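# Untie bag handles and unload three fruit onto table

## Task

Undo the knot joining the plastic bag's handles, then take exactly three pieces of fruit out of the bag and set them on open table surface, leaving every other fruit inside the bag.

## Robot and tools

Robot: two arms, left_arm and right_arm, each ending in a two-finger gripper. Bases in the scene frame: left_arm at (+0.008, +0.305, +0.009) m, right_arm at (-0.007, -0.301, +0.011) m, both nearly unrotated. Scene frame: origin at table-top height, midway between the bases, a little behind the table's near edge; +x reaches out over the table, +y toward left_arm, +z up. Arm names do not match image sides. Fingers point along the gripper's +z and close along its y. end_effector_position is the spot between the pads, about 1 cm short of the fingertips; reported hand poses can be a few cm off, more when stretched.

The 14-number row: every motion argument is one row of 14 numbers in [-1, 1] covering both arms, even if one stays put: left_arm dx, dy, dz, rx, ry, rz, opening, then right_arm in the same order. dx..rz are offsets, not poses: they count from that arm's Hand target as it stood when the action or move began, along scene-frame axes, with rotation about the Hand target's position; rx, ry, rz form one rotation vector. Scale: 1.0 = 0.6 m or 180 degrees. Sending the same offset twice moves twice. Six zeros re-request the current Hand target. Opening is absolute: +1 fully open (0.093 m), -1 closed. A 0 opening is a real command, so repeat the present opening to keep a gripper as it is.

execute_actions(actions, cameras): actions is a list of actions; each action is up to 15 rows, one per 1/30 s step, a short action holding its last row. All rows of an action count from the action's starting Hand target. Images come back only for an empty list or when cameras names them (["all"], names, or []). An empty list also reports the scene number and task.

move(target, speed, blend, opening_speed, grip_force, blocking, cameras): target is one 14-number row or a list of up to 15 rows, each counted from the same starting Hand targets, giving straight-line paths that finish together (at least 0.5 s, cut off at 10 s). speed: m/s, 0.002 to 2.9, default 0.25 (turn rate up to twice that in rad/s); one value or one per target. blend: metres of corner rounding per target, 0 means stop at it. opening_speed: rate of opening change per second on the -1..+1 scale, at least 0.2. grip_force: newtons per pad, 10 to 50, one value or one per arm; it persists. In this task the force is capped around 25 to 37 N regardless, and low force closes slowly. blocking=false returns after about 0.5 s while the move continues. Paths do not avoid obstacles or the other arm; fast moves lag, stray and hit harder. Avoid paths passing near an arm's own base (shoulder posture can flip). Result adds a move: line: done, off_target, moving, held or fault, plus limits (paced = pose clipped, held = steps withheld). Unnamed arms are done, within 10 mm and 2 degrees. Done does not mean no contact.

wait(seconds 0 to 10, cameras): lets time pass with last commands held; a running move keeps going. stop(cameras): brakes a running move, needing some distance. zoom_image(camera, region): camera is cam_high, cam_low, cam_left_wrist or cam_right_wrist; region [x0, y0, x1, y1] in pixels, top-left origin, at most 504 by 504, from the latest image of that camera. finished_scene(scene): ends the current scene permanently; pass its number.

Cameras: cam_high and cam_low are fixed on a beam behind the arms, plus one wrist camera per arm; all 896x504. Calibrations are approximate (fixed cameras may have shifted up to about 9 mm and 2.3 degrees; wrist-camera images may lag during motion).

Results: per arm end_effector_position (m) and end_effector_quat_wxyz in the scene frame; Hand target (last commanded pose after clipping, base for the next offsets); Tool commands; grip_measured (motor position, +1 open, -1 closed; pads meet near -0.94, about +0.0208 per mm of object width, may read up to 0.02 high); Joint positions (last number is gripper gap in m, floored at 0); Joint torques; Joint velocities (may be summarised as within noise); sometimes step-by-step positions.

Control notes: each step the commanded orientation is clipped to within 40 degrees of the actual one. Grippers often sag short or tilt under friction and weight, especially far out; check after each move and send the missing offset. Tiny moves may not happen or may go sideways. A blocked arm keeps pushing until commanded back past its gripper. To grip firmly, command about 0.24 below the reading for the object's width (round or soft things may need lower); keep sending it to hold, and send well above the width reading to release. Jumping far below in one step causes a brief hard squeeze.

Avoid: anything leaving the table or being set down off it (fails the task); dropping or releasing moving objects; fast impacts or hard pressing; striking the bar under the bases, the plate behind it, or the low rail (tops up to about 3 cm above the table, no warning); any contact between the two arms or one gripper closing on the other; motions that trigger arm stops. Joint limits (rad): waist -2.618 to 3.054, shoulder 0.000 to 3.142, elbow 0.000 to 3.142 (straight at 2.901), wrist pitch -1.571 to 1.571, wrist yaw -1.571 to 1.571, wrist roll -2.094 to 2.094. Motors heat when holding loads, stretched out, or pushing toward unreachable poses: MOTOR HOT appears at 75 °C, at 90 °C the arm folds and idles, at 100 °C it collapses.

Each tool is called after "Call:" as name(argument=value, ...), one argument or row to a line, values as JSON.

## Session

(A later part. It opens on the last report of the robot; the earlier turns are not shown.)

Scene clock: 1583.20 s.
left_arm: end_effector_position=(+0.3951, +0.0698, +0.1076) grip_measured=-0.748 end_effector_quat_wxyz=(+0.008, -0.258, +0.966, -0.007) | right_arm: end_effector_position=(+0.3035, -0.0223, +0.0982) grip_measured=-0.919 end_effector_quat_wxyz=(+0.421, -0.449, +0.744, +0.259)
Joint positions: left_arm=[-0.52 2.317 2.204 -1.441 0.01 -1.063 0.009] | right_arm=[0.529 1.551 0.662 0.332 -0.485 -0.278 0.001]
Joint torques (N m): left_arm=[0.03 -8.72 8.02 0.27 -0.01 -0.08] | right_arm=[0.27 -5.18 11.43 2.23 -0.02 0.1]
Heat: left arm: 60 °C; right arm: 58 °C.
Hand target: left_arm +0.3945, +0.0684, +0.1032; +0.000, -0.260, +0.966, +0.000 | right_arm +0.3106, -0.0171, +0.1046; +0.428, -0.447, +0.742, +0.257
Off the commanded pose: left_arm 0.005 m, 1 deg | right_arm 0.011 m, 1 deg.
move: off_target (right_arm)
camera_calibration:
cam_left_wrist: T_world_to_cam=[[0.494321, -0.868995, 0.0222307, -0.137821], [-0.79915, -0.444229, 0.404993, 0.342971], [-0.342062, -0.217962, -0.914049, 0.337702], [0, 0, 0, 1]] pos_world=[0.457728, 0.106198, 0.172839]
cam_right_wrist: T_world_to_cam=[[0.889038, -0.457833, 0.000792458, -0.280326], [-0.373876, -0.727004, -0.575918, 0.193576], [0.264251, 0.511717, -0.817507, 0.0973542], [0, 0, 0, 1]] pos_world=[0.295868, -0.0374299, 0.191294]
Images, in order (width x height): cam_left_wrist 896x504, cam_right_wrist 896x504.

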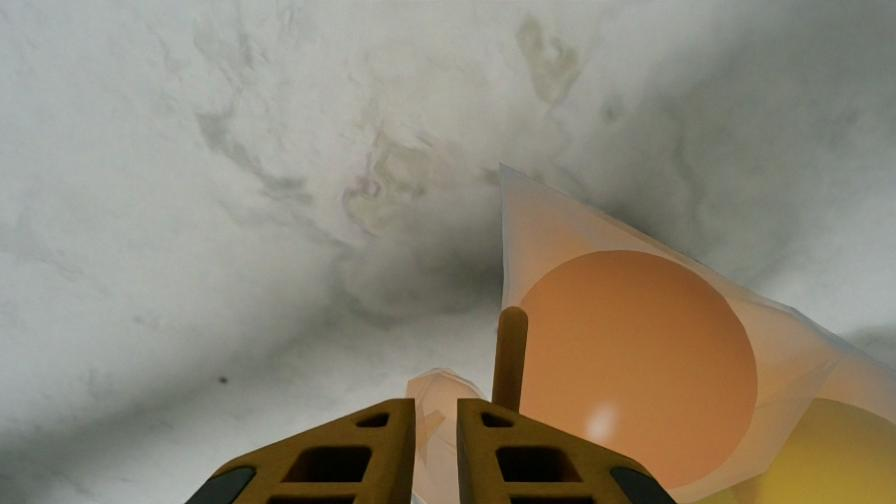

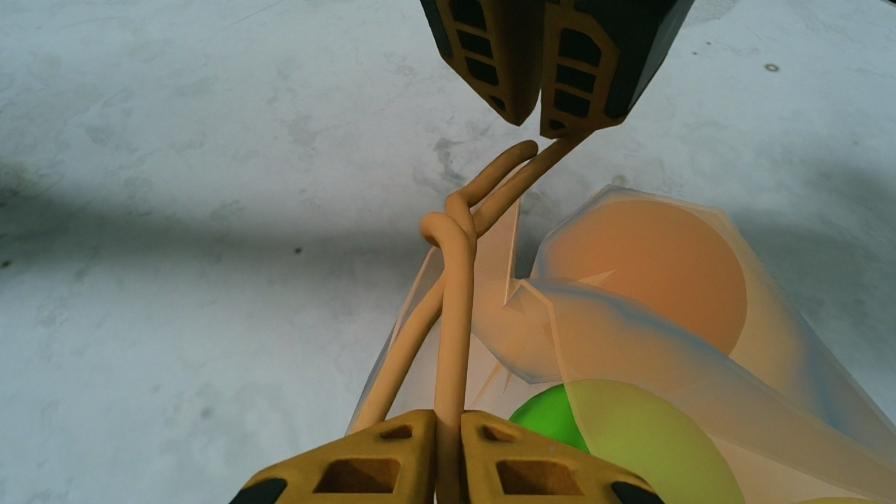

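Call:
move(
  target=[
    [0.0015,-0.003,-0.003,0,0,0,-0.6,0,0,0,0,0,0,-1],
    [-0.0290,-0.0205,-0.003,0,0,0,-0.6,0,0,0,0,0,0,-1],
  ],
  speed=0.06,
  cameras=["cam_left_wrist","cam_right_wrist"],
)

Call:
zoom_image(
  camera="cam_left_wrist",
  region=[350, 260, 600, 504],
)

Call:
zoom_image(
  camera="cam_right_wrist",
  region=[380, 20, 640, 260],
)

Scene clock: 1610.63 s.
left_arm: end_effector_position=(+0.3763, +0.0575, +0.0917) grip_measured=-0.602 end_effector_quat_wxyz=(-0.010, -0.256, +0.967, +0.013) | right_arm: end_effector_position=(+0.3036, -0.0223, +0.0982) grip_measured=-0.919 end_effector_quat_wxyz=(+0.421, -0.449, +0.744, +0.259)
Joint positions: left_arm=[-0.566 2.326 2.157 -1.436 0.01 -1.103 0.016] | right_arm=[0.529 1.551 0.662 0.332 -0.485 -0.278 0.001]
Joint torques (N m): left_arm=[0.2 -12.82 5 0.47 -0.01 -0.13] | right_arm=[0.28 -5.14 11.43 2.25 0.01 0.09]
Heat: left arm: 60 °C; right arm: 59 °C.
Hand target: left_arm +0.3771, +0.0562, +0.1013; +0.000, -0.260, +0.966, +0.000 | right_arm +0.3107, -0.0172, +0.1046; +0.428, -0.446, +0.742, +0.257
Off the commanded pose: left_arm 0.010 m, 2 deg | right_arm 0.011 m, 1 deg.
move: off_target (right_arm)
camera_calibration:
cam_left_wrist: T_world_to_cam=[[0.489172, -0.871865, -0.0236969, -0.132584], [-0.783592, -0.451252, 0.427032, 0.321329], [-0.383008, -0.190323, -0.903926, 0.326887], [0, 0, 0, 1]] pos_world=[0.441847, 0.0916192, 0.155122]
cam_right_wrist: T_world_to_cam=[[0.888916, -0.458069, 0.000935599, -0.280327], [-0.374029, -0.727008, -0.575814, 0.193601], [0.264442, 0.5115, -0.81758, 0.0973036], [0, 0, 0, 1]] pos_world=[0.295868, -0.0374302, 0.191294]
Images, in order (width x height): cam_left_wrist 896x504, cam_right_wrist 896x504.

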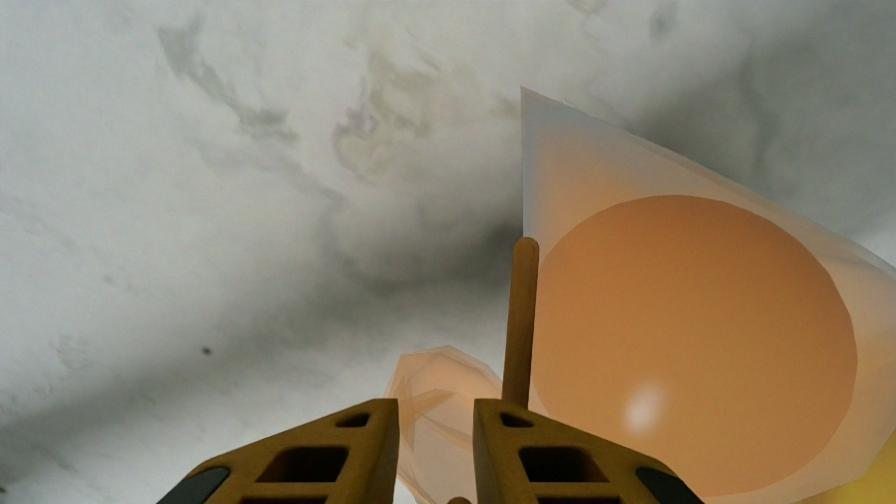

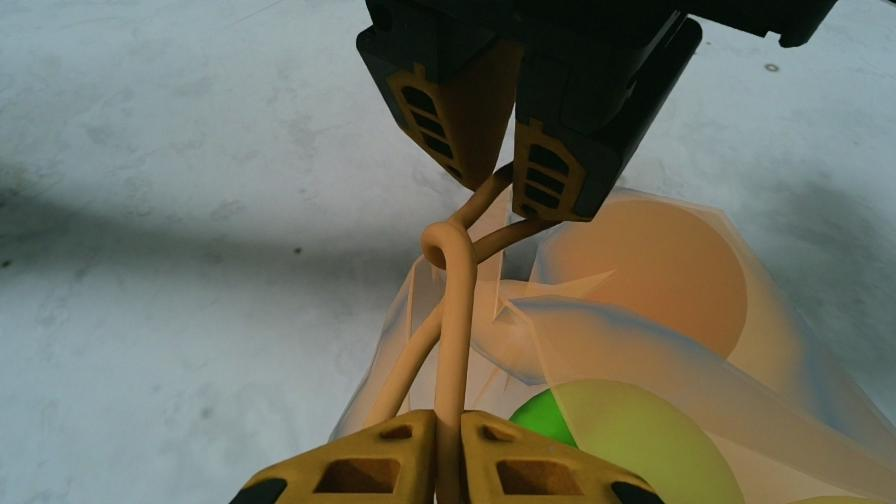

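Scaled by 2.016 from the camera's 896x504 image, which has a finer 1280x720 frame.

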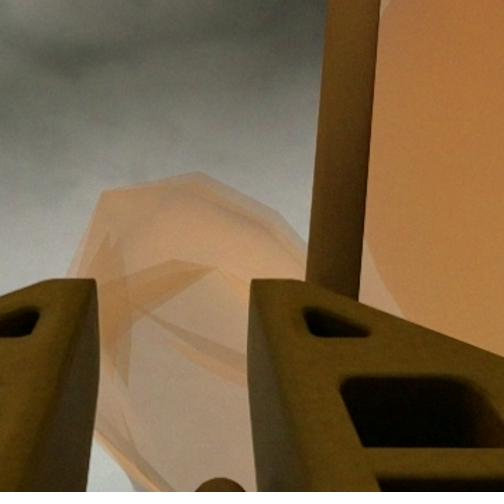

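Scaled by 1.938 from the camera's 896x504 image, which has a finer 1280x720 frame.

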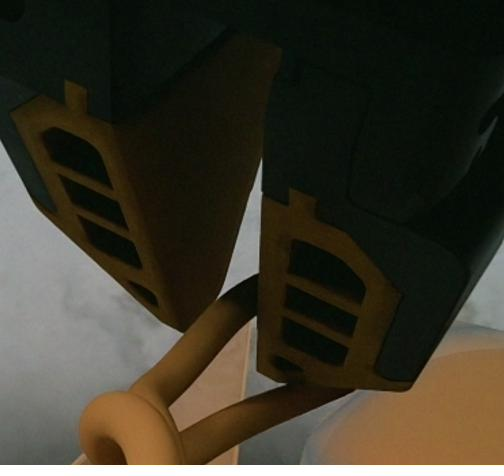

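Call:
move(
  target=[0,0,0.005,0,0,0,-1,0,0,0,0,0,0,-1],
  speed=0.05,
  opening_speed=0.5,
  cameras=["cam_left_wrist","cam_right_wrist"],
)

Call:
zoom_image(
  camera="cam_right_wrist",
  region=[380, 20, 640, 260],
)

Call:
zoom_image(
  camera="cam_left_wrist",
  region=[350, 260, 600, 504],
)

Scene clock: 1628.20 s.
left_arm: end_effector_position=(+0.3764, +0.0574, +0.0917) grip_measured=-0.919 end_effector_quat_wxyz=(-0.010, -0.256, +0.967, +0.013) | right_arm: end_effector_position=(+0.3036, -0.0223, +0.0982) grip_measured=-0.919 end_effector_quat_wxyz=(+0.421, -0.449, +0.744, +0.259)
Joint positions: left_arm=[-0.566 2.326 2.157 -1.436 0.01 -1.104 0.001] | right_arm=[0.529 1.551 0.662 0.332 -0.485 -0.278 0.001]
Joint torques (N m): left_arm=[0.32 -12.79 6.05 0.36 -0.02 -0.1] | right_arm=[0.23 -5.18 11.37 2.26 0 0.13]
Heat: left arm: 68 °C; right arm: 59 °C.
Hand target: left_arm +0.3771, +0.0562, +0.1043; +0.000, -0.260, +0.966, +0.000 | right_arm +0.3107, -0.0172, +0.1046; +0.428, -0.446, +0.742, +0.257
Off the commanded pose: left_arm 0.013 m, 2 deg | right_arm 0.011 m, 1 deg.
move: off_target (left_arm, right_arm)
camera_calibration:
cam_left_wrist: T_world_to_cam=[[0.489838, -0.8715, -0.0233631, -0.133011], [-0.783373, -0.45175, 0.426906, 0.321376], [-0.382603, -0.190813, -0.903994, 0.326801], [0, 0, 0, 1]] pos_world=[0.441946, 0.0916205, 0.155122]
cam_right_wrist: T_world_to_cam=[[0.888916, -0.458069, 0.000935599, -0.280327], [-0.374029, -0.727008, -0.575814, 0.193601], [0.264442, 0.5115, -0.81758, 0.0973036], [0, 0, 0, 1]] pos_world=[0.295868, -0.0374302, 0.191294]
Images, in order (width x height): cam_left_wrist 896x504, cam_right_wrist 896x504.

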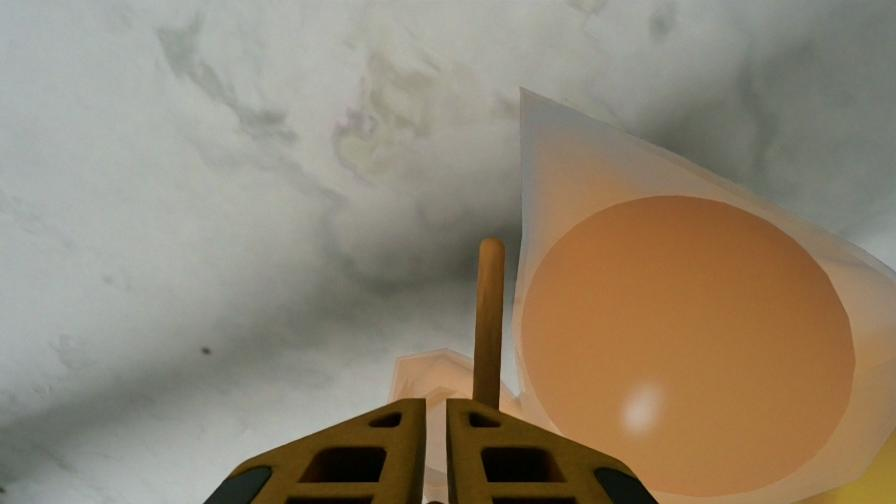

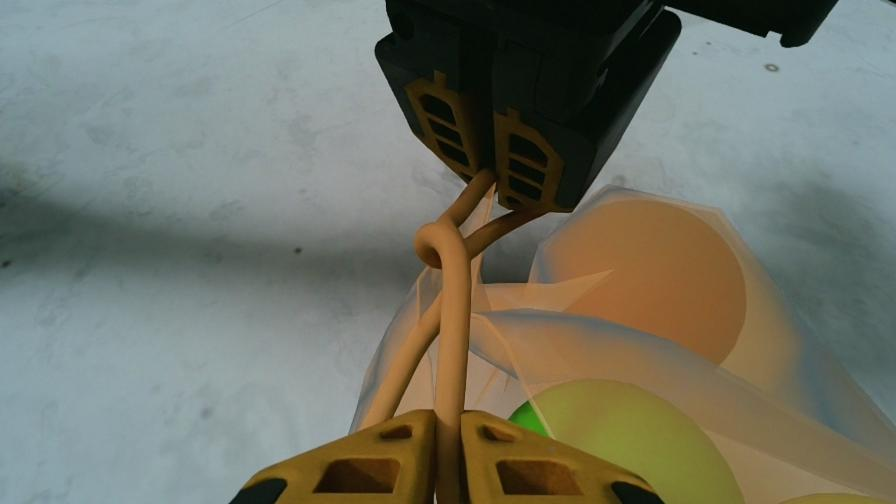

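Scaled by 1.938 from the camera's 896x504 image, which has a finer 1280x720 frame.

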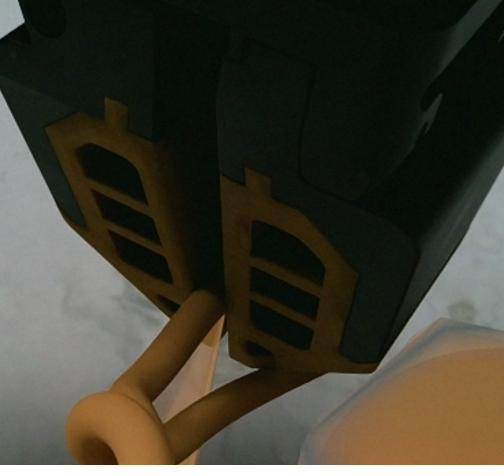

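Scaled by 2.016 from the camera's 896x504 image, which has a finer 1280x720 frame.

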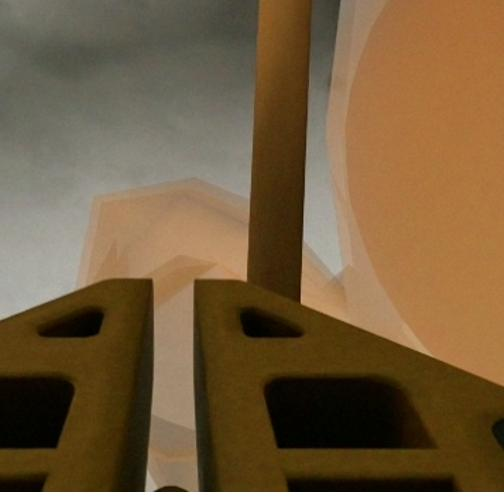

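Call:
move(
  target=[0.06,0.065,0.005,0,0,0,-1,-0.03,-0.03,0,0,0,0,-1],
  speed=0.06,
  cameras=["cam_left_wrist","cam_right_wrist"],
)

Call:
zoom_image(
  camera="cam_right_wrist",
  region=[330, 0, 650, 320],
)

Scene clock: 1643.87 s.
left_arm: end_effector_position=(+0.4124, +0.0936, +0.1116) grip_measured=-0.919 end_effector_quat_wxyz=(+0.008, -0.262, +0.965, -0.006) | right_arm: end_effector_position=(+0.2954, -0.0305, +0.1009) grip_measured=-0.919 end_effector_quat_wxyz=(+0.425, -0.447, +0.744, +0.257)
Joint positions: left_arm=[-0.456 2.342 2.262 -1.474 0.01 -1.007 0.001] | right_arm=[0.522 1.498 0.617 0.332 -0.485 -0.278 0.001]
Joint torques (N m): left_arm=[0.61 -8.88 7.99 0.27 0.02 0.06] | right_arm=[-0.92 -8.54 6.79 2.16 -0.2 -0.05]
Heat: left arm: 72 °C; right arm: 59 °C.
Hand target: left_arm +0.4132, +0.0952, +0.1073; +0.000, -0.260, +0.966, +0.000 | right_arm +0.2926, -0.0353, +0.1045; +0.428, -0.446, +0.742, +0.257
Off the commanded pose: left_arm 0.005 m, 1 deg | right_arm 0.007 m, 0 deg.
move: done
camera_calibration:
cam_left_wrist: T_world_to_cam=[[0.500929, -0.86521, 0.0219505, -0.128946], [-0.796006, -0.450609, 0.404137, 0.365087], [-0.339772, -0.219916, -0.914435, 0.351753], [0, 0, 0, 1]] pos_world=[0.47472, 0.130303, 0.17694]
cam_right_wrist: T_world_to_cam=[[0.885614, -0.464394, 0.00517581, -0.276433], [-0.375377, -0.722328, -0.580805, 0.187294], [0.273461, 0.512426, -0.814026, 0.102921], [0, 0, 0, 1]] pos_world=[0.286974, -0.0458251, 0.193992]
Images, in order (width x height): cam_left_wrist 896x504, cam_right_wrist 896x504.

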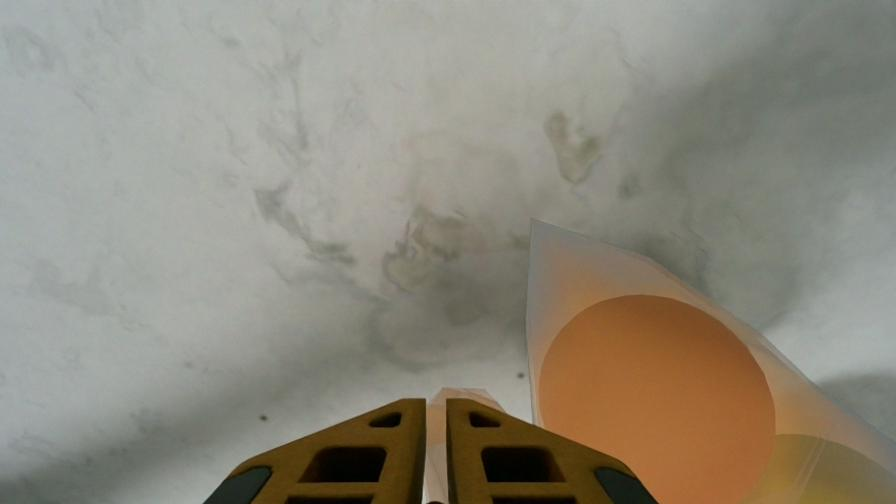

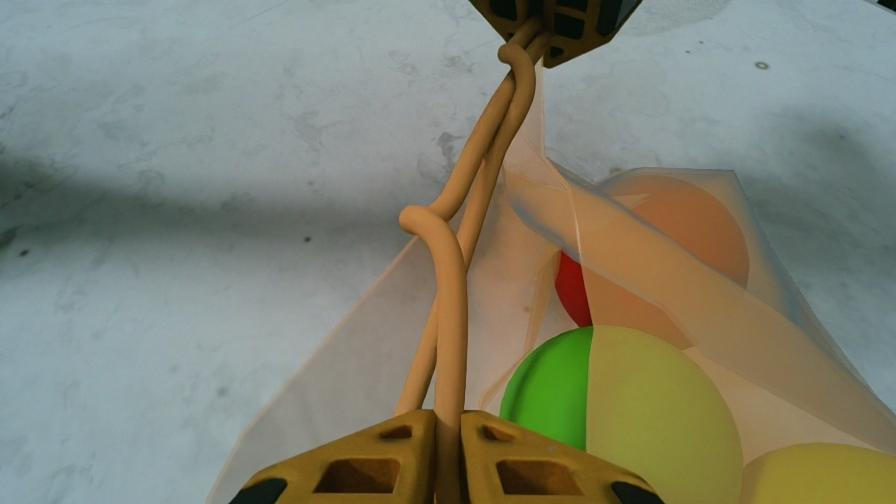

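Scaled by 1.575 from the camera's 896x504 image, which has a finer 1280x720 frame.

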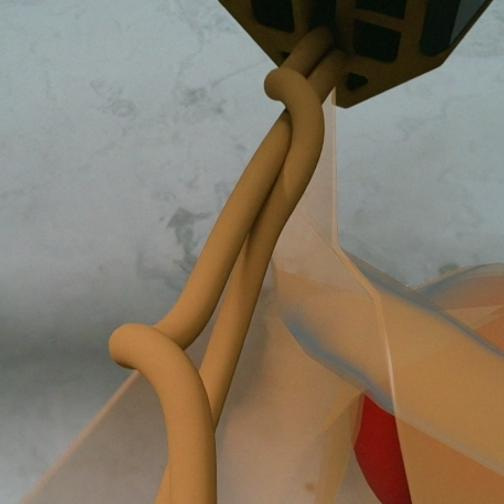

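Call:
move(
  target=[0.02,0.04,0,0,0,0,-1,-0.06,-0.07,0,0,0,0,-1],
  speed=0.08,
  cameras=["cam_left_wrist","cam_right_wrist"],
)

Call:
zoom_image(
  camera="cam_right_wrist",
  region=[330, 0, 650, 320],
)

Scene clock: 1664.80 s.
left_arm: end_effector_position=(+0.4227, +0.1167, +0.1119) grip_measured=-0.919 end_effector_quat_wxyz=(+0.007, -0.261, +0.965, -0.005) | right_arm: end_effector_position=(+0.2617, -0.0730, +0.1061) grip_measured=-0.919 end_effector_quat_wxyz=(+0.432, -0.445, +0.742, +0.255)
Joint positions: left_arm=[-0.401 2.342 2.262 -1.478 0.01 -0.949 0.001] | right_arm=[0.433 1.267 0.447 0.26 -0.555 -0.329 0.001]
Joint torques (N m): left_arm=[0.96 -8.57 8.35 0.31 -0.02 0.07] | right_arm=[-0.88 -5.87 7.09 1.98 -0.3 -0.11]
Heat: left arm: 71 °C; right arm: 57 °C.
Hand target: left_arm +0.4252, +0.1192, +0.1073; +0.000, -0.260, +0.966, +0.000 | right_arm +0.2567, -0.0773, +0.1045; +0.428, -0.446, +0.742, +0.257
Off the commanded pose: left_arm 0.006 m, 1 deg | right_arm 0.007 m, 1 deg.
move: done
camera_calibration:
cam_left_wrist: T_world_to_cam=[[0.498733, -0.866543, 0.0191914, -0.112646], [-0.796026, -0.449162, 0.405704, 0.38324], [-0.34294, -0.217615, -0.913803, 0.361522], [0, 0, 0, 1]] pos_world=[0.485229, 0.153196, 0.177039]
cam_right_wrist: T_world_to_cam=[[0.883218, -0.468759, 0.013817, -0.266944], [-0.371156, -0.71672, -0.590386, 0.147293], [0.286652, 0.516312, -0.807002, 0.134127], [0, 0, 0, 1]] pos_world=[0.251991, -0.0888159, 0.198889]
Images, in order (width x height): cam_left_wrist 896x504, cam_right_wrist 896x504.

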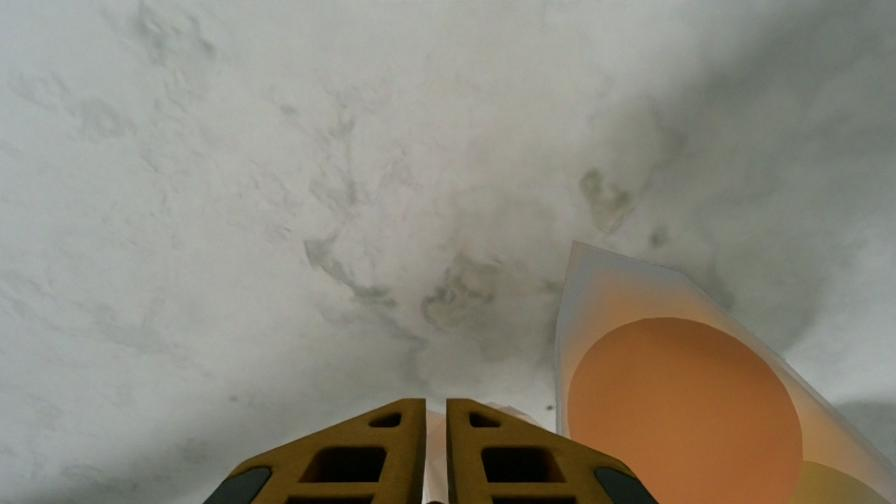

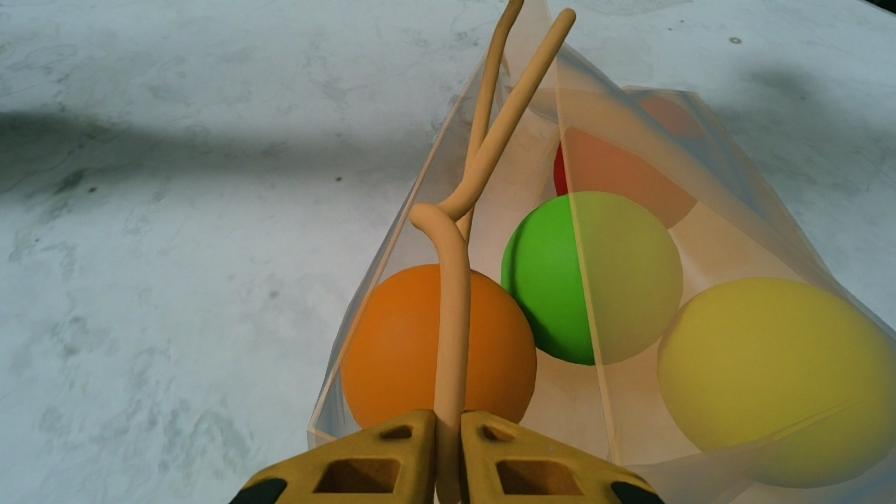

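Scaled by 1.575 from the camera's 896x504 image, which has a finer 1280x720 frame.

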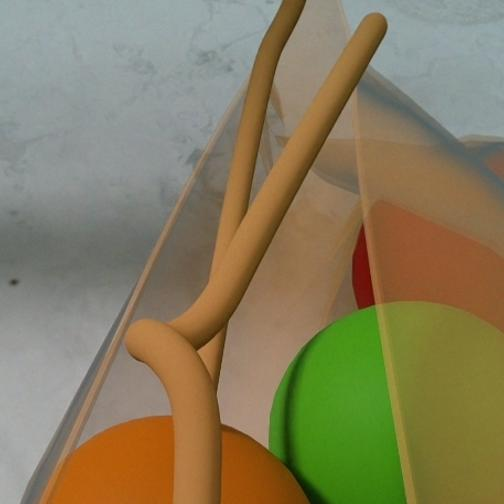

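Call:
move(
  target=[0.015,0.03,0,0,0,0,-1,-0.035,-0.06,0.01,0,0,0,-1],
  speed=0.08,
  cameras=["cam_left_wrist","cam_right_wrist","cam_high"],
)

Call:
zoom_image(
  camera="cam_right_wrist",
  region=[330, 0, 650, 320],
)

Scene clock: 1676.70 s.
left_arm: end_effector_position=(+0.4307, +0.1328, +0.1117) grip_measured=-0.919 end_effector_quat_wxyz=(+0.004, -0.260, +0.966, -0.007) | right_arm: end_effector_position=(+0.2413, -0.1095, +0.1143) grip_measured=-0.919 end_effector_quat_wxyz=(+0.435, -0.447, +0.739, +0.255)
Joint positions: left_arm=[-0.359 2.354 2.281 -1.489 0.018 -0.905 0.001] | right_arm=[0.297 1.073 0.382 0.083 -0.669 -0.423 0.001]
Joint torques (N m): left_arm=[1.09 -8.84 8.03 0.32 -0.07 0.08] | right_arm=[-0.95 -4.14 7.46 1.83 -0.29 -0.1]
Heat: left arm: 70 °C; right arm: 57 °C.
Hand target: left_arm +0.4341, +0.1372, +0.1073; +0.000, -0.260, +0.966, +0.000 | right_arm +0.2357, -0.1133, +0.1106; +0.428, -0.446, +0.742, +0.257
Off the commanded pose: left_arm 0.007 m, 1 deg | right_arm 0.008 m, 1 deg.
move: done
camera_calibration:
cam_left_wrist: T_world_to_cam=[[0.497096, -0.867449, 0.0206863, -0.102], [-0.794623, -0.445528, 0.412407, 0.395021], [-0.348526, -0.221444, -0.910765, 0.370272], [0, 0, 0, 1]] pos_world=[0.493646, 0.169508, 0.176431]
cam_right_wrist: T_world_to_cam=[[0.884024, -0.467037, 0.0194305, -0.266853], [-0.36562, -0.716762, -0.593779, 0.117401], [0.291244, 0.517811, -0.804393, 0.164215], [0, 0, 0, 1]] pos_world=[0.231002, -0.125514, 0.206989]
Images, in order (width x height): cam_high 896x504, cam_left_wrist 896x504, cam_right_wrist 896x504.

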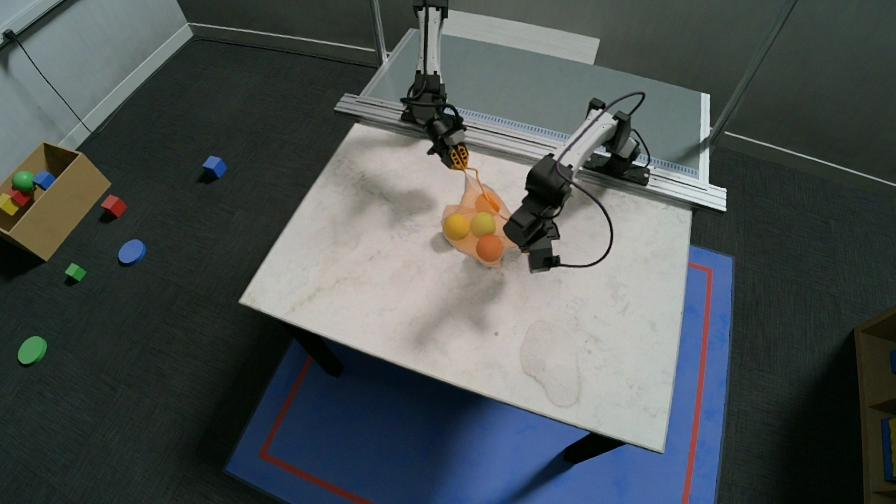

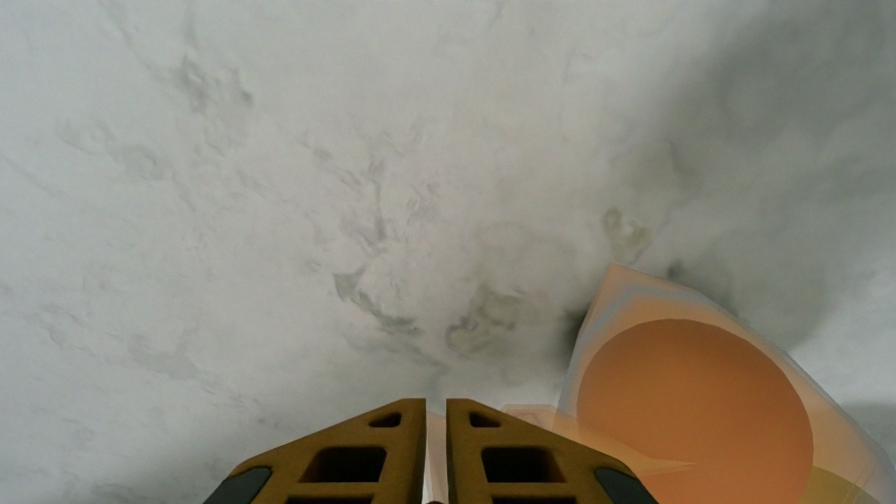

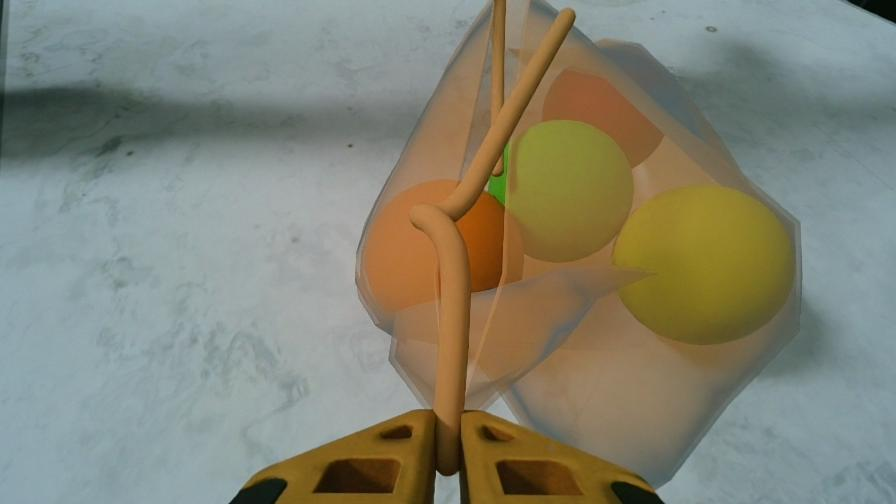

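Scaled by 1.575 from the camera's 896x504 image, which has a finer 1280x720 frame.

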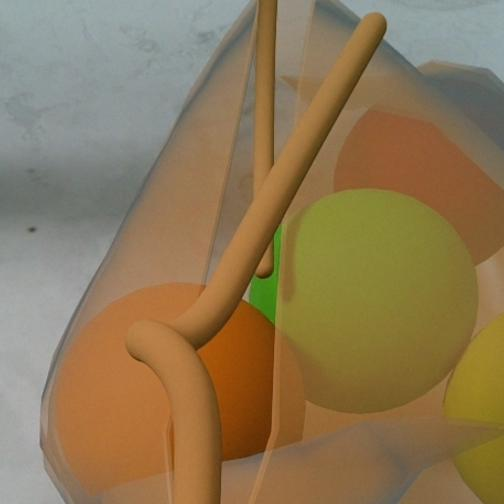

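Call:
move(
  target=[0,0,0.01,0,0,0,-1,0.03,0.035,0.005,-0.3515,-0.0682,0.3907,-1],
  speed=0.3,
  cameras=["cam_left_wrist","cam_right_wrist","cam_high"],
)

Scene clock: 1698.33 s.
left_arm: end_effector_position=(+0.4316, +0.1316, +0.1189) grip_measured=-0.919 end_effector_quat_wxyz=(+0.006, -0.260, +0.966, -0.011) | right_arm: end_effector_position=(+0.2519, -0.0931, +0.1094) grip_measured=-0.919 end_effector_quat_wxyz=(-0.007, +0.937, -0.348, -0.003)
Joint positions: left_arm=[-0.359 2.359 2.32 -1.514 0.021 -0.904 0.001] | right_arm=[0.647 1.731 1.418 -1.203 -0.031 -1.774 0.001]
Joint torques (N m): left_arm=[1.09 -8.65 7.98 0.31 -0.12 0.08] | right_arm=[0.24 -6.52 11.11 0.2 0.05 -0.11]
Heat: left arm: 67 °C; right arm: 57 °C.
Hand target: left_arm +0.4342, +0.1371, +0.1133; +0.000, -0.260, +0.966, +0.000 | right_arm +0.2537, -0.0922, +0.1136; +0.000, +0.940, -0.341, +0.000
Off the commanded pose: left_arm 0.008 m, 1 deg | right_arm 0.005 m, 1 deg.
move: done
camera_calibration:
cam_left_wrist: T_world_to_cam=[[0.49649, -0.867557, 0.0290475, -0.10434], [-0.797198, -0.442473, 0.410723, 0.393194], [-0.343472, -0.227076, -0.911297, 0.375501], [0, 0, 0, 1]] pos_world=[0.494231, 0.168724, 0.18373]
cam_right_wrist: T_world_to_cam=[[0.645524, 0.763669, 0.0104149, -0.0928546], [0.697916, -0.595373, 0.398051, -0.234931], [0.31018, -0.249683, -0.917304, 0.084843], [0, 0, 0, 1]] pos_world=[0.197585, -0.0477774, 0.172308]
Images, in order (width x height): cam_high 896x504, cam_left_wrist 896x504, cam_right_wrist 896x504.

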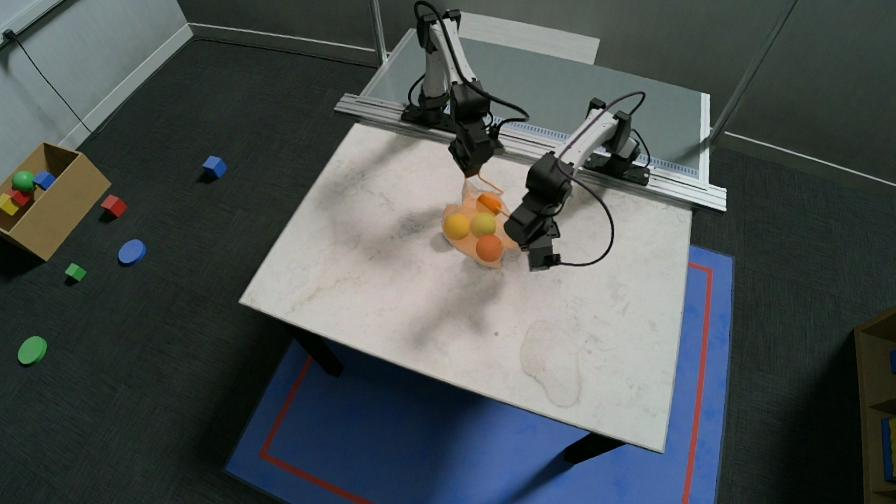

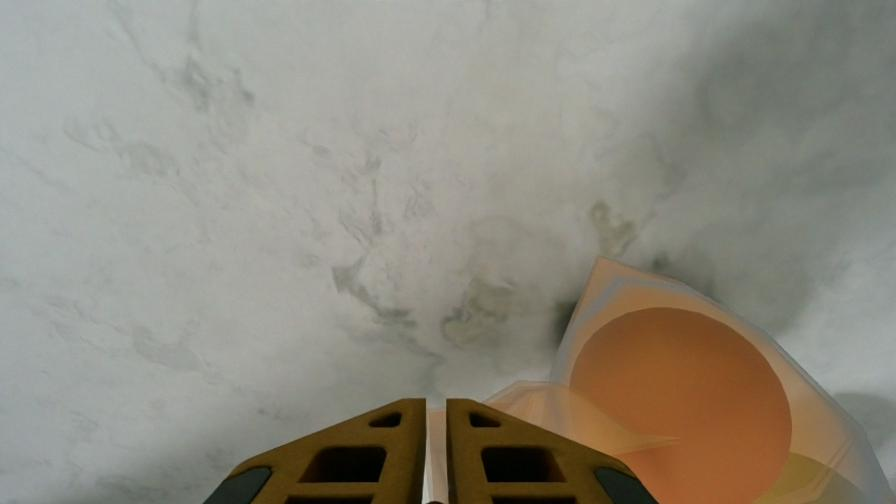

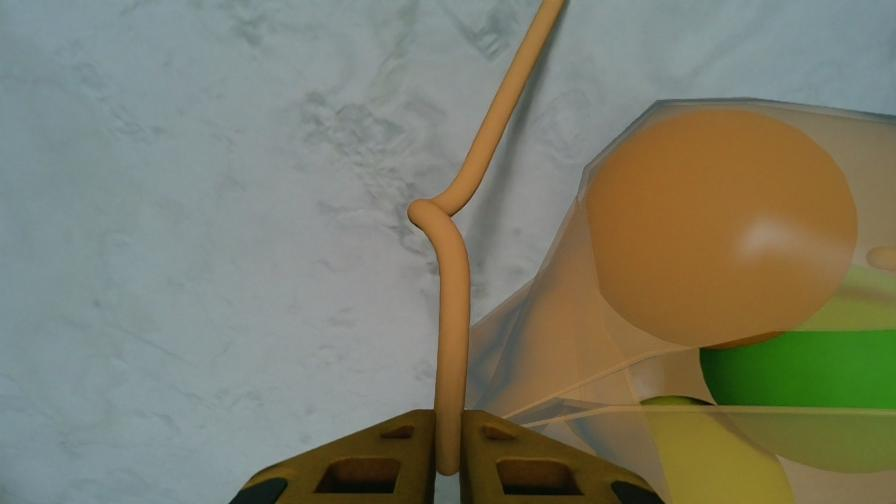

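Call:
move(
  target=[0.02,-0.05,0.02,0,0,0,-1,0.025,0.02,-0.155,0,0,0,-1],
  speed=0.12,
  cameras=["cam_left_wrist","cam_right_wrist","cam_low"],
)

Scene clock: 1707.73 s.
left_arm: end_effector_position=(+0.4449, +0.1063, +0.1309) grip_measured=-0.919 end_effector_quat_wxyz=(+0.032, -0.255, +0.966, -0.032) | right_arm: end_effector_position=(+0.2700, -0.0799, +0.0274) grip_measured=-0.919 end_effector_quat_wxyz=(-0.006, +0.938, -0.346, -0.002)
Joint positions: left_arm=[-0.397 2.424 2.481 -1.542 0.021 -0.936 0.001] | right_arm=[0.652 1.894 1.295 -0.917 -0.028 -1.775 0.001]
Joint torques (N m): left_arm=[0.23 -9.06 7.9 0.49 -0.1 -0.11] | right_arm=[0.29 -7.54 6.39 0.73 0.05 -0.03]
Heat: left arm: 66 °C; right arm: 57 °C.
Hand target: left_arm +0.4462, +0.1071, +0.1253; +0.000, -0.260, +0.966, +0.000 | right_arm +0.2687, -0.0802, +0.0206; +0.000, +0.940, -0.341, +0.000
Off the commanded pose: left_arm 0.006 m, 5 deg | right_arm 0.007 m, 1 deg.
joint sent to its limit (left arm) — joint 4 (wrist pitch), lower limit. The joint targets are off in orientation, not in position.
move: off_target (left_arm)
camera_calibration:
cam_left_wrist: T_world_to_cam=[[0.485999, -0.869951, 0.083606, -0.135407], [-0.824971, -0.425075, 0.37247, 0.403184], [-0.288492, -0.249993, -0.924271, 0.364835], [0, 0, 0, 1]] pos_world=[0.503675, 0.144791, 0.198353]
cam_right_wrist: T_world_to_cam=[[0.6421, 0.766573, 0.00855879, -0.112494], [0.70027, -0.591034, 0.400376, -0.207442], [0.311976, -0.251088, -0.916311, 0.00675956], [0, 0, 0, 1]] pos_world=[0.215389, -0.0346733, 0.0902115]
Images, in order (width x height): cam_low 896x504, cam_left_wrist 896x504, cam_right_wrist 896x504.

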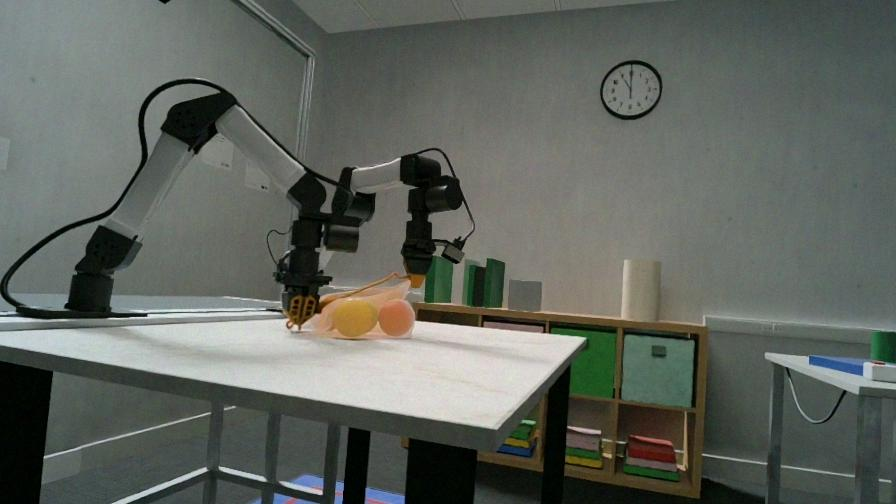

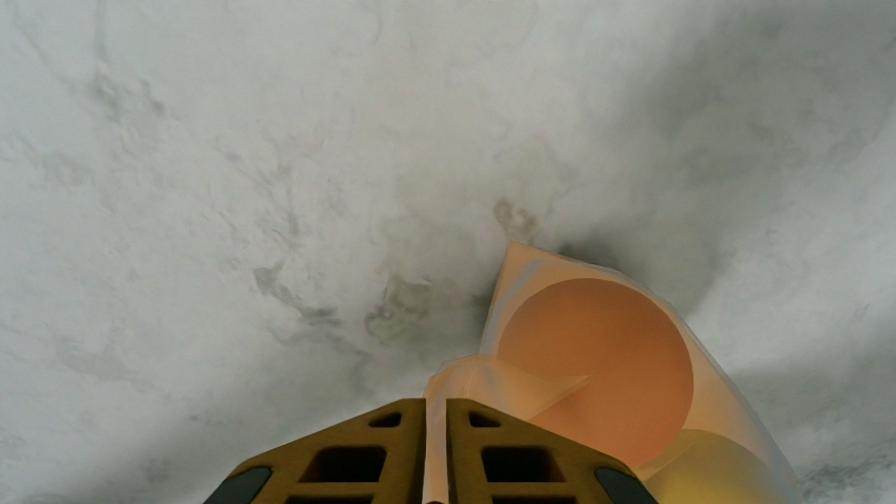

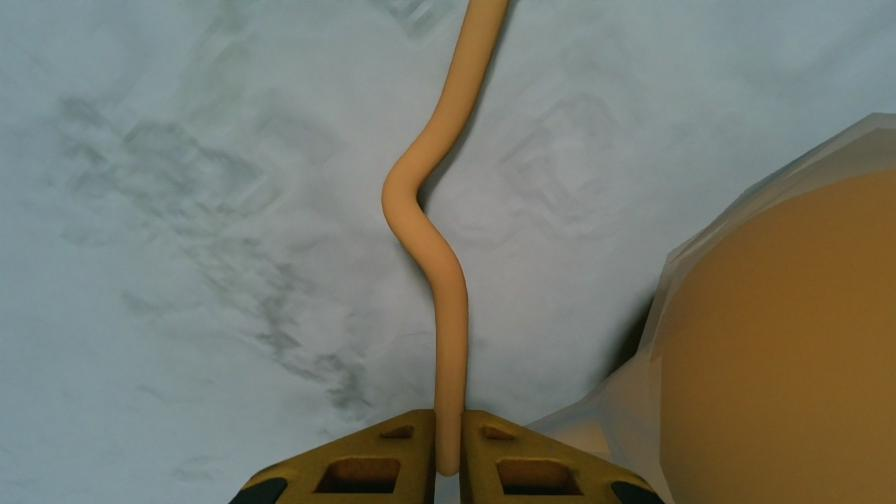

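Call:
move(
  target=[
    [0,0,0,0,0,0,-1,0,0,-0.018,0,0,0,-1],
    [0,0,0,0,0,0,-1,0,0,-0.018,0,0,0,-0.5],
  ],
  speed=0.06,
  opening_speed=0.5,
  cameras=["cam_right_wrist"],
)

Scene clock: 1716.67 s.
left_arm: end_effector_position=(+0.4449, +0.1063, +0.1309) grip_measured=-0.919 end_effector_quat_wxyz=(+0.032, -0.255, +0.966, -0.032) | right_arm: end_effector_position=(+0.2720, -0.0803, +0.0191) grip_measured=-0.502 end_effector_quat_wxyz=(-0.006, +0.938, -0.346, +0.003)
Joint positions: left_arm=[-0.397 2.424 2.481 -1.542 0.021 -0.936 0.001] | right_arm=[0.652 1.906 1.276 -0.88 -0.02 -1.775 0.021]
Joint torques (N m): left_arm=[0.17 -9.09 7.83 0.49 -0.11 -0.1] | right_arm=[0.38 -7.13 6.02 0.74 -0.03 -0.05]
Heat: left arm: 65 °C; right arm: 56 °C.
Hand target: left_arm +0.4462, +0.1071, +0.1253; +0.000, -0.260, +0.966, +0.000 | right_arm +0.2687, -0.0803, +0.0098; +0.000, +0.940, -0.341, +0.000
Off the commanded pose: left_arm 0.006 m, 5 deg | right_arm 0.010 m, 1 deg.
joint sent to its limit (left arm) — joint 4 (wrist pitch), lower limit. The joint targets are off in orientation, not in position.
move: off_target (left_arm); target 2's new opening was sent with right_arm's hand 0.012 m and 1 deg from that target
camera_calibration:
cam_right_wrist: T_world_to_cam=[[0.641936, 0.766646, 0.0131197, -0.113495], [0.696146, -0.589906, 0.409136, -0.204684], [0.321402, -0.253506, -0.912379, -0.00450091], [0, 0, 0, 1]] pos_world=[0.216793, -0.0348742, 0.0811259]
Images, in order (width x height): cam_right_wrist 896x504.

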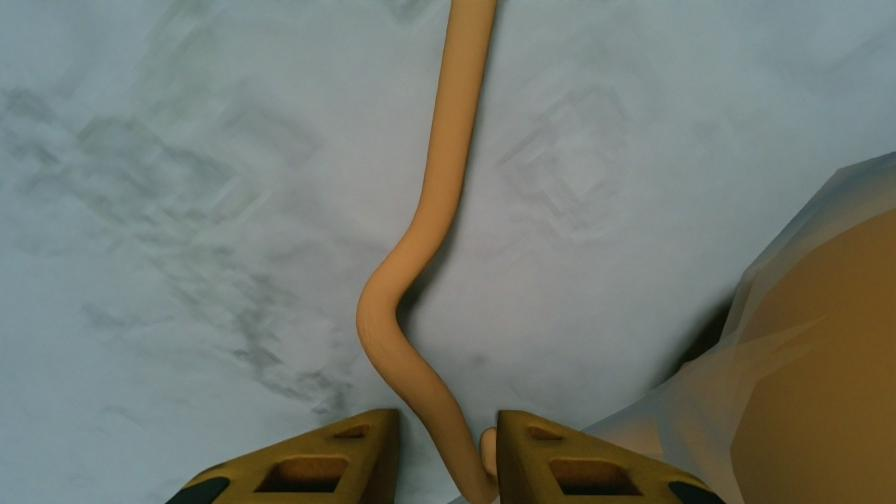

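Call:
move(
  target=[
    [0,0,0,0,0,0,-1,0,0,0.13,0,0,0,-0.5],
    [0,0,0,0,0,0,-1,-0.056,-0.0745,0.317,0.2521,0.0003,-0.5311,-0.5],
  ],
  speed=0.3,
  blend=0.02,
  cameras=["cam_right_wrist","cam_high","cam_left_wrist"],
)

Scene clock: 1734.67 s.
left_arm: end_effector_position=(+0.4449, +0.1063, +0.1309) grip_measured=-0.919 end_effector_quat_wxyz=(+0.032, -0.255, +0.966, -0.032) | right_arm: end_effector_position=(+0.2354, -0.1247, +0.1992) grip_measured=-0.502 end_effector_quat_wxyz=(+0.312, -0.324, +0.885, +0.119)
Joint positions: left_arm=[-0.397 2.424 2.481 -1.542 0.021 -0.936 0.001] | right_arm=[0.536 1.023 0.959 -0.787 -0.125 -0.105 0.021]
Joint torques (N m): left_arm=[0.24 -9.1 7.88 0.5 -0.11 -0.1] | right_arm=[0.46 -3.85 7.92 2.16 0.09 0.11]
Heat: left arm: 63 °C; right arm: 56 °C.
Hand target: left_arm +0.4462, +0.1071, +0.1253; +0.000, -0.260, +0.966, +0.000 | right_arm +0.2351, -0.1250, +0.2000; +0.321, -0.321, +0.883, +0.117
Off the commanded pose: left_arm 0.006 m, 5 deg | right_arm 0.001 m, 1 deg.
joint sent to its limit (left arm) — joint 4 (wrist pitch), lower limit. The joint targets are off in orientation, not in position.
move: off_target (left_arm)
camera_calibration:
cam_left_wrist: T_world_to_cam=[[0.485999, -0.869951, 0.083606, -0.135407], [-0.824971, -0.425075, 0.37247, 0.403184], [-0.288492, -0.249993, -0.924271, 0.364835], [0, 0, 0, 1]] pos_world=[0.503675, 0.144791, 0.198353]
cam_right_wrist: T_world_to_cam=[[0.653441, -0.756974, -0.0024241, -0.247828], [-0.731816, -0.630899, -0.257705, 0.18474], [0.193547, 0.170169, -0.966221, 0.254093], [0, 0, 0, 1]] pos_world=[0.247958, -0.114286, 0.292517]
Images, in order (width x height): cam_high 896x504, cam_left_wrist 896x504, cam_right_wrist 896x504.

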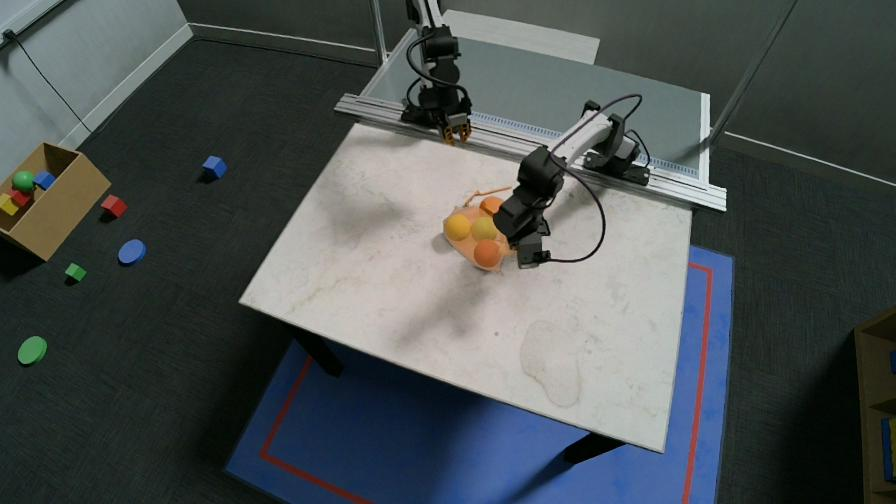

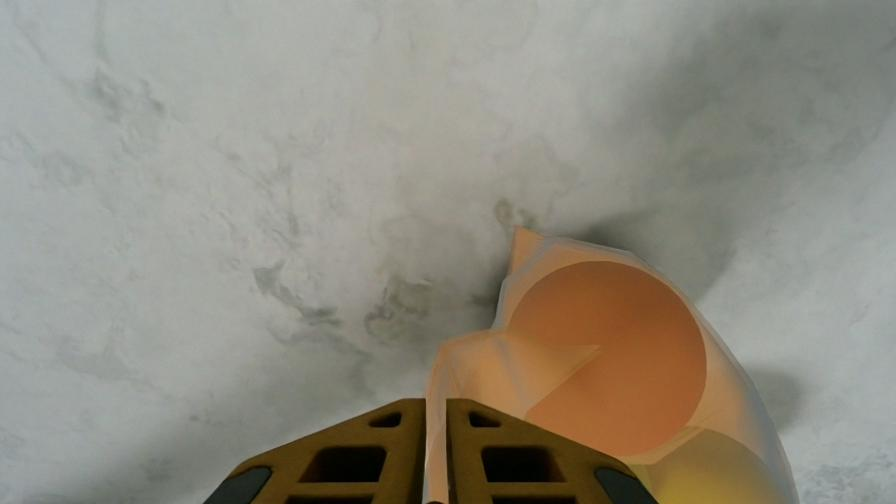

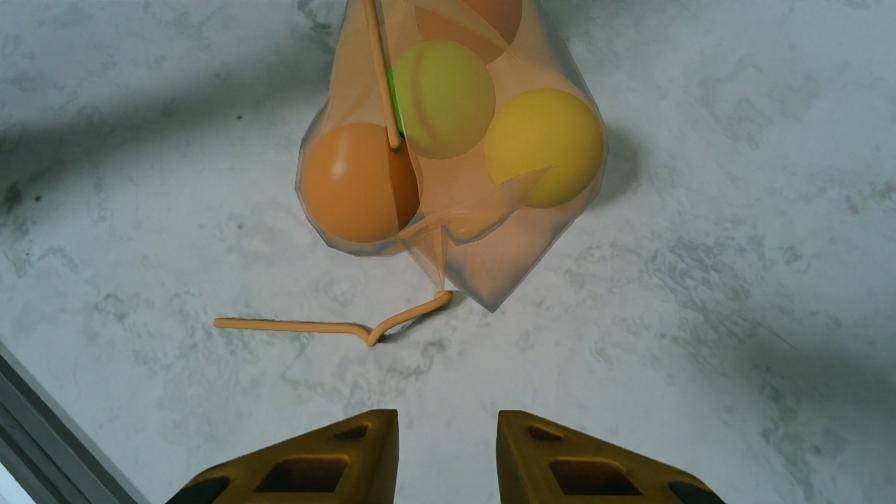

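Call:
zoom_image(
  camera="cam_right_wrist",
  region=[270, 0, 630, 350],
)

Scaled by 1.400 from the camera's 896x504 image, which has a finer 1280x720 frame.

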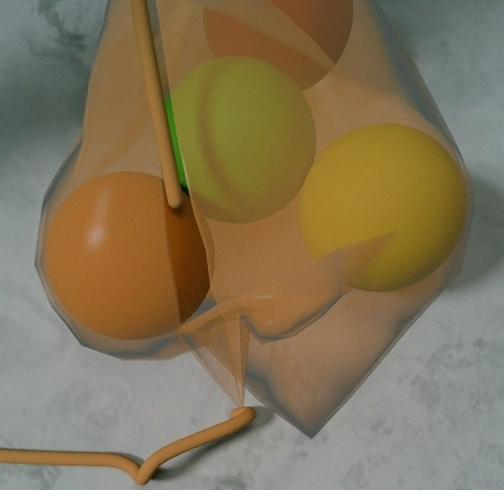

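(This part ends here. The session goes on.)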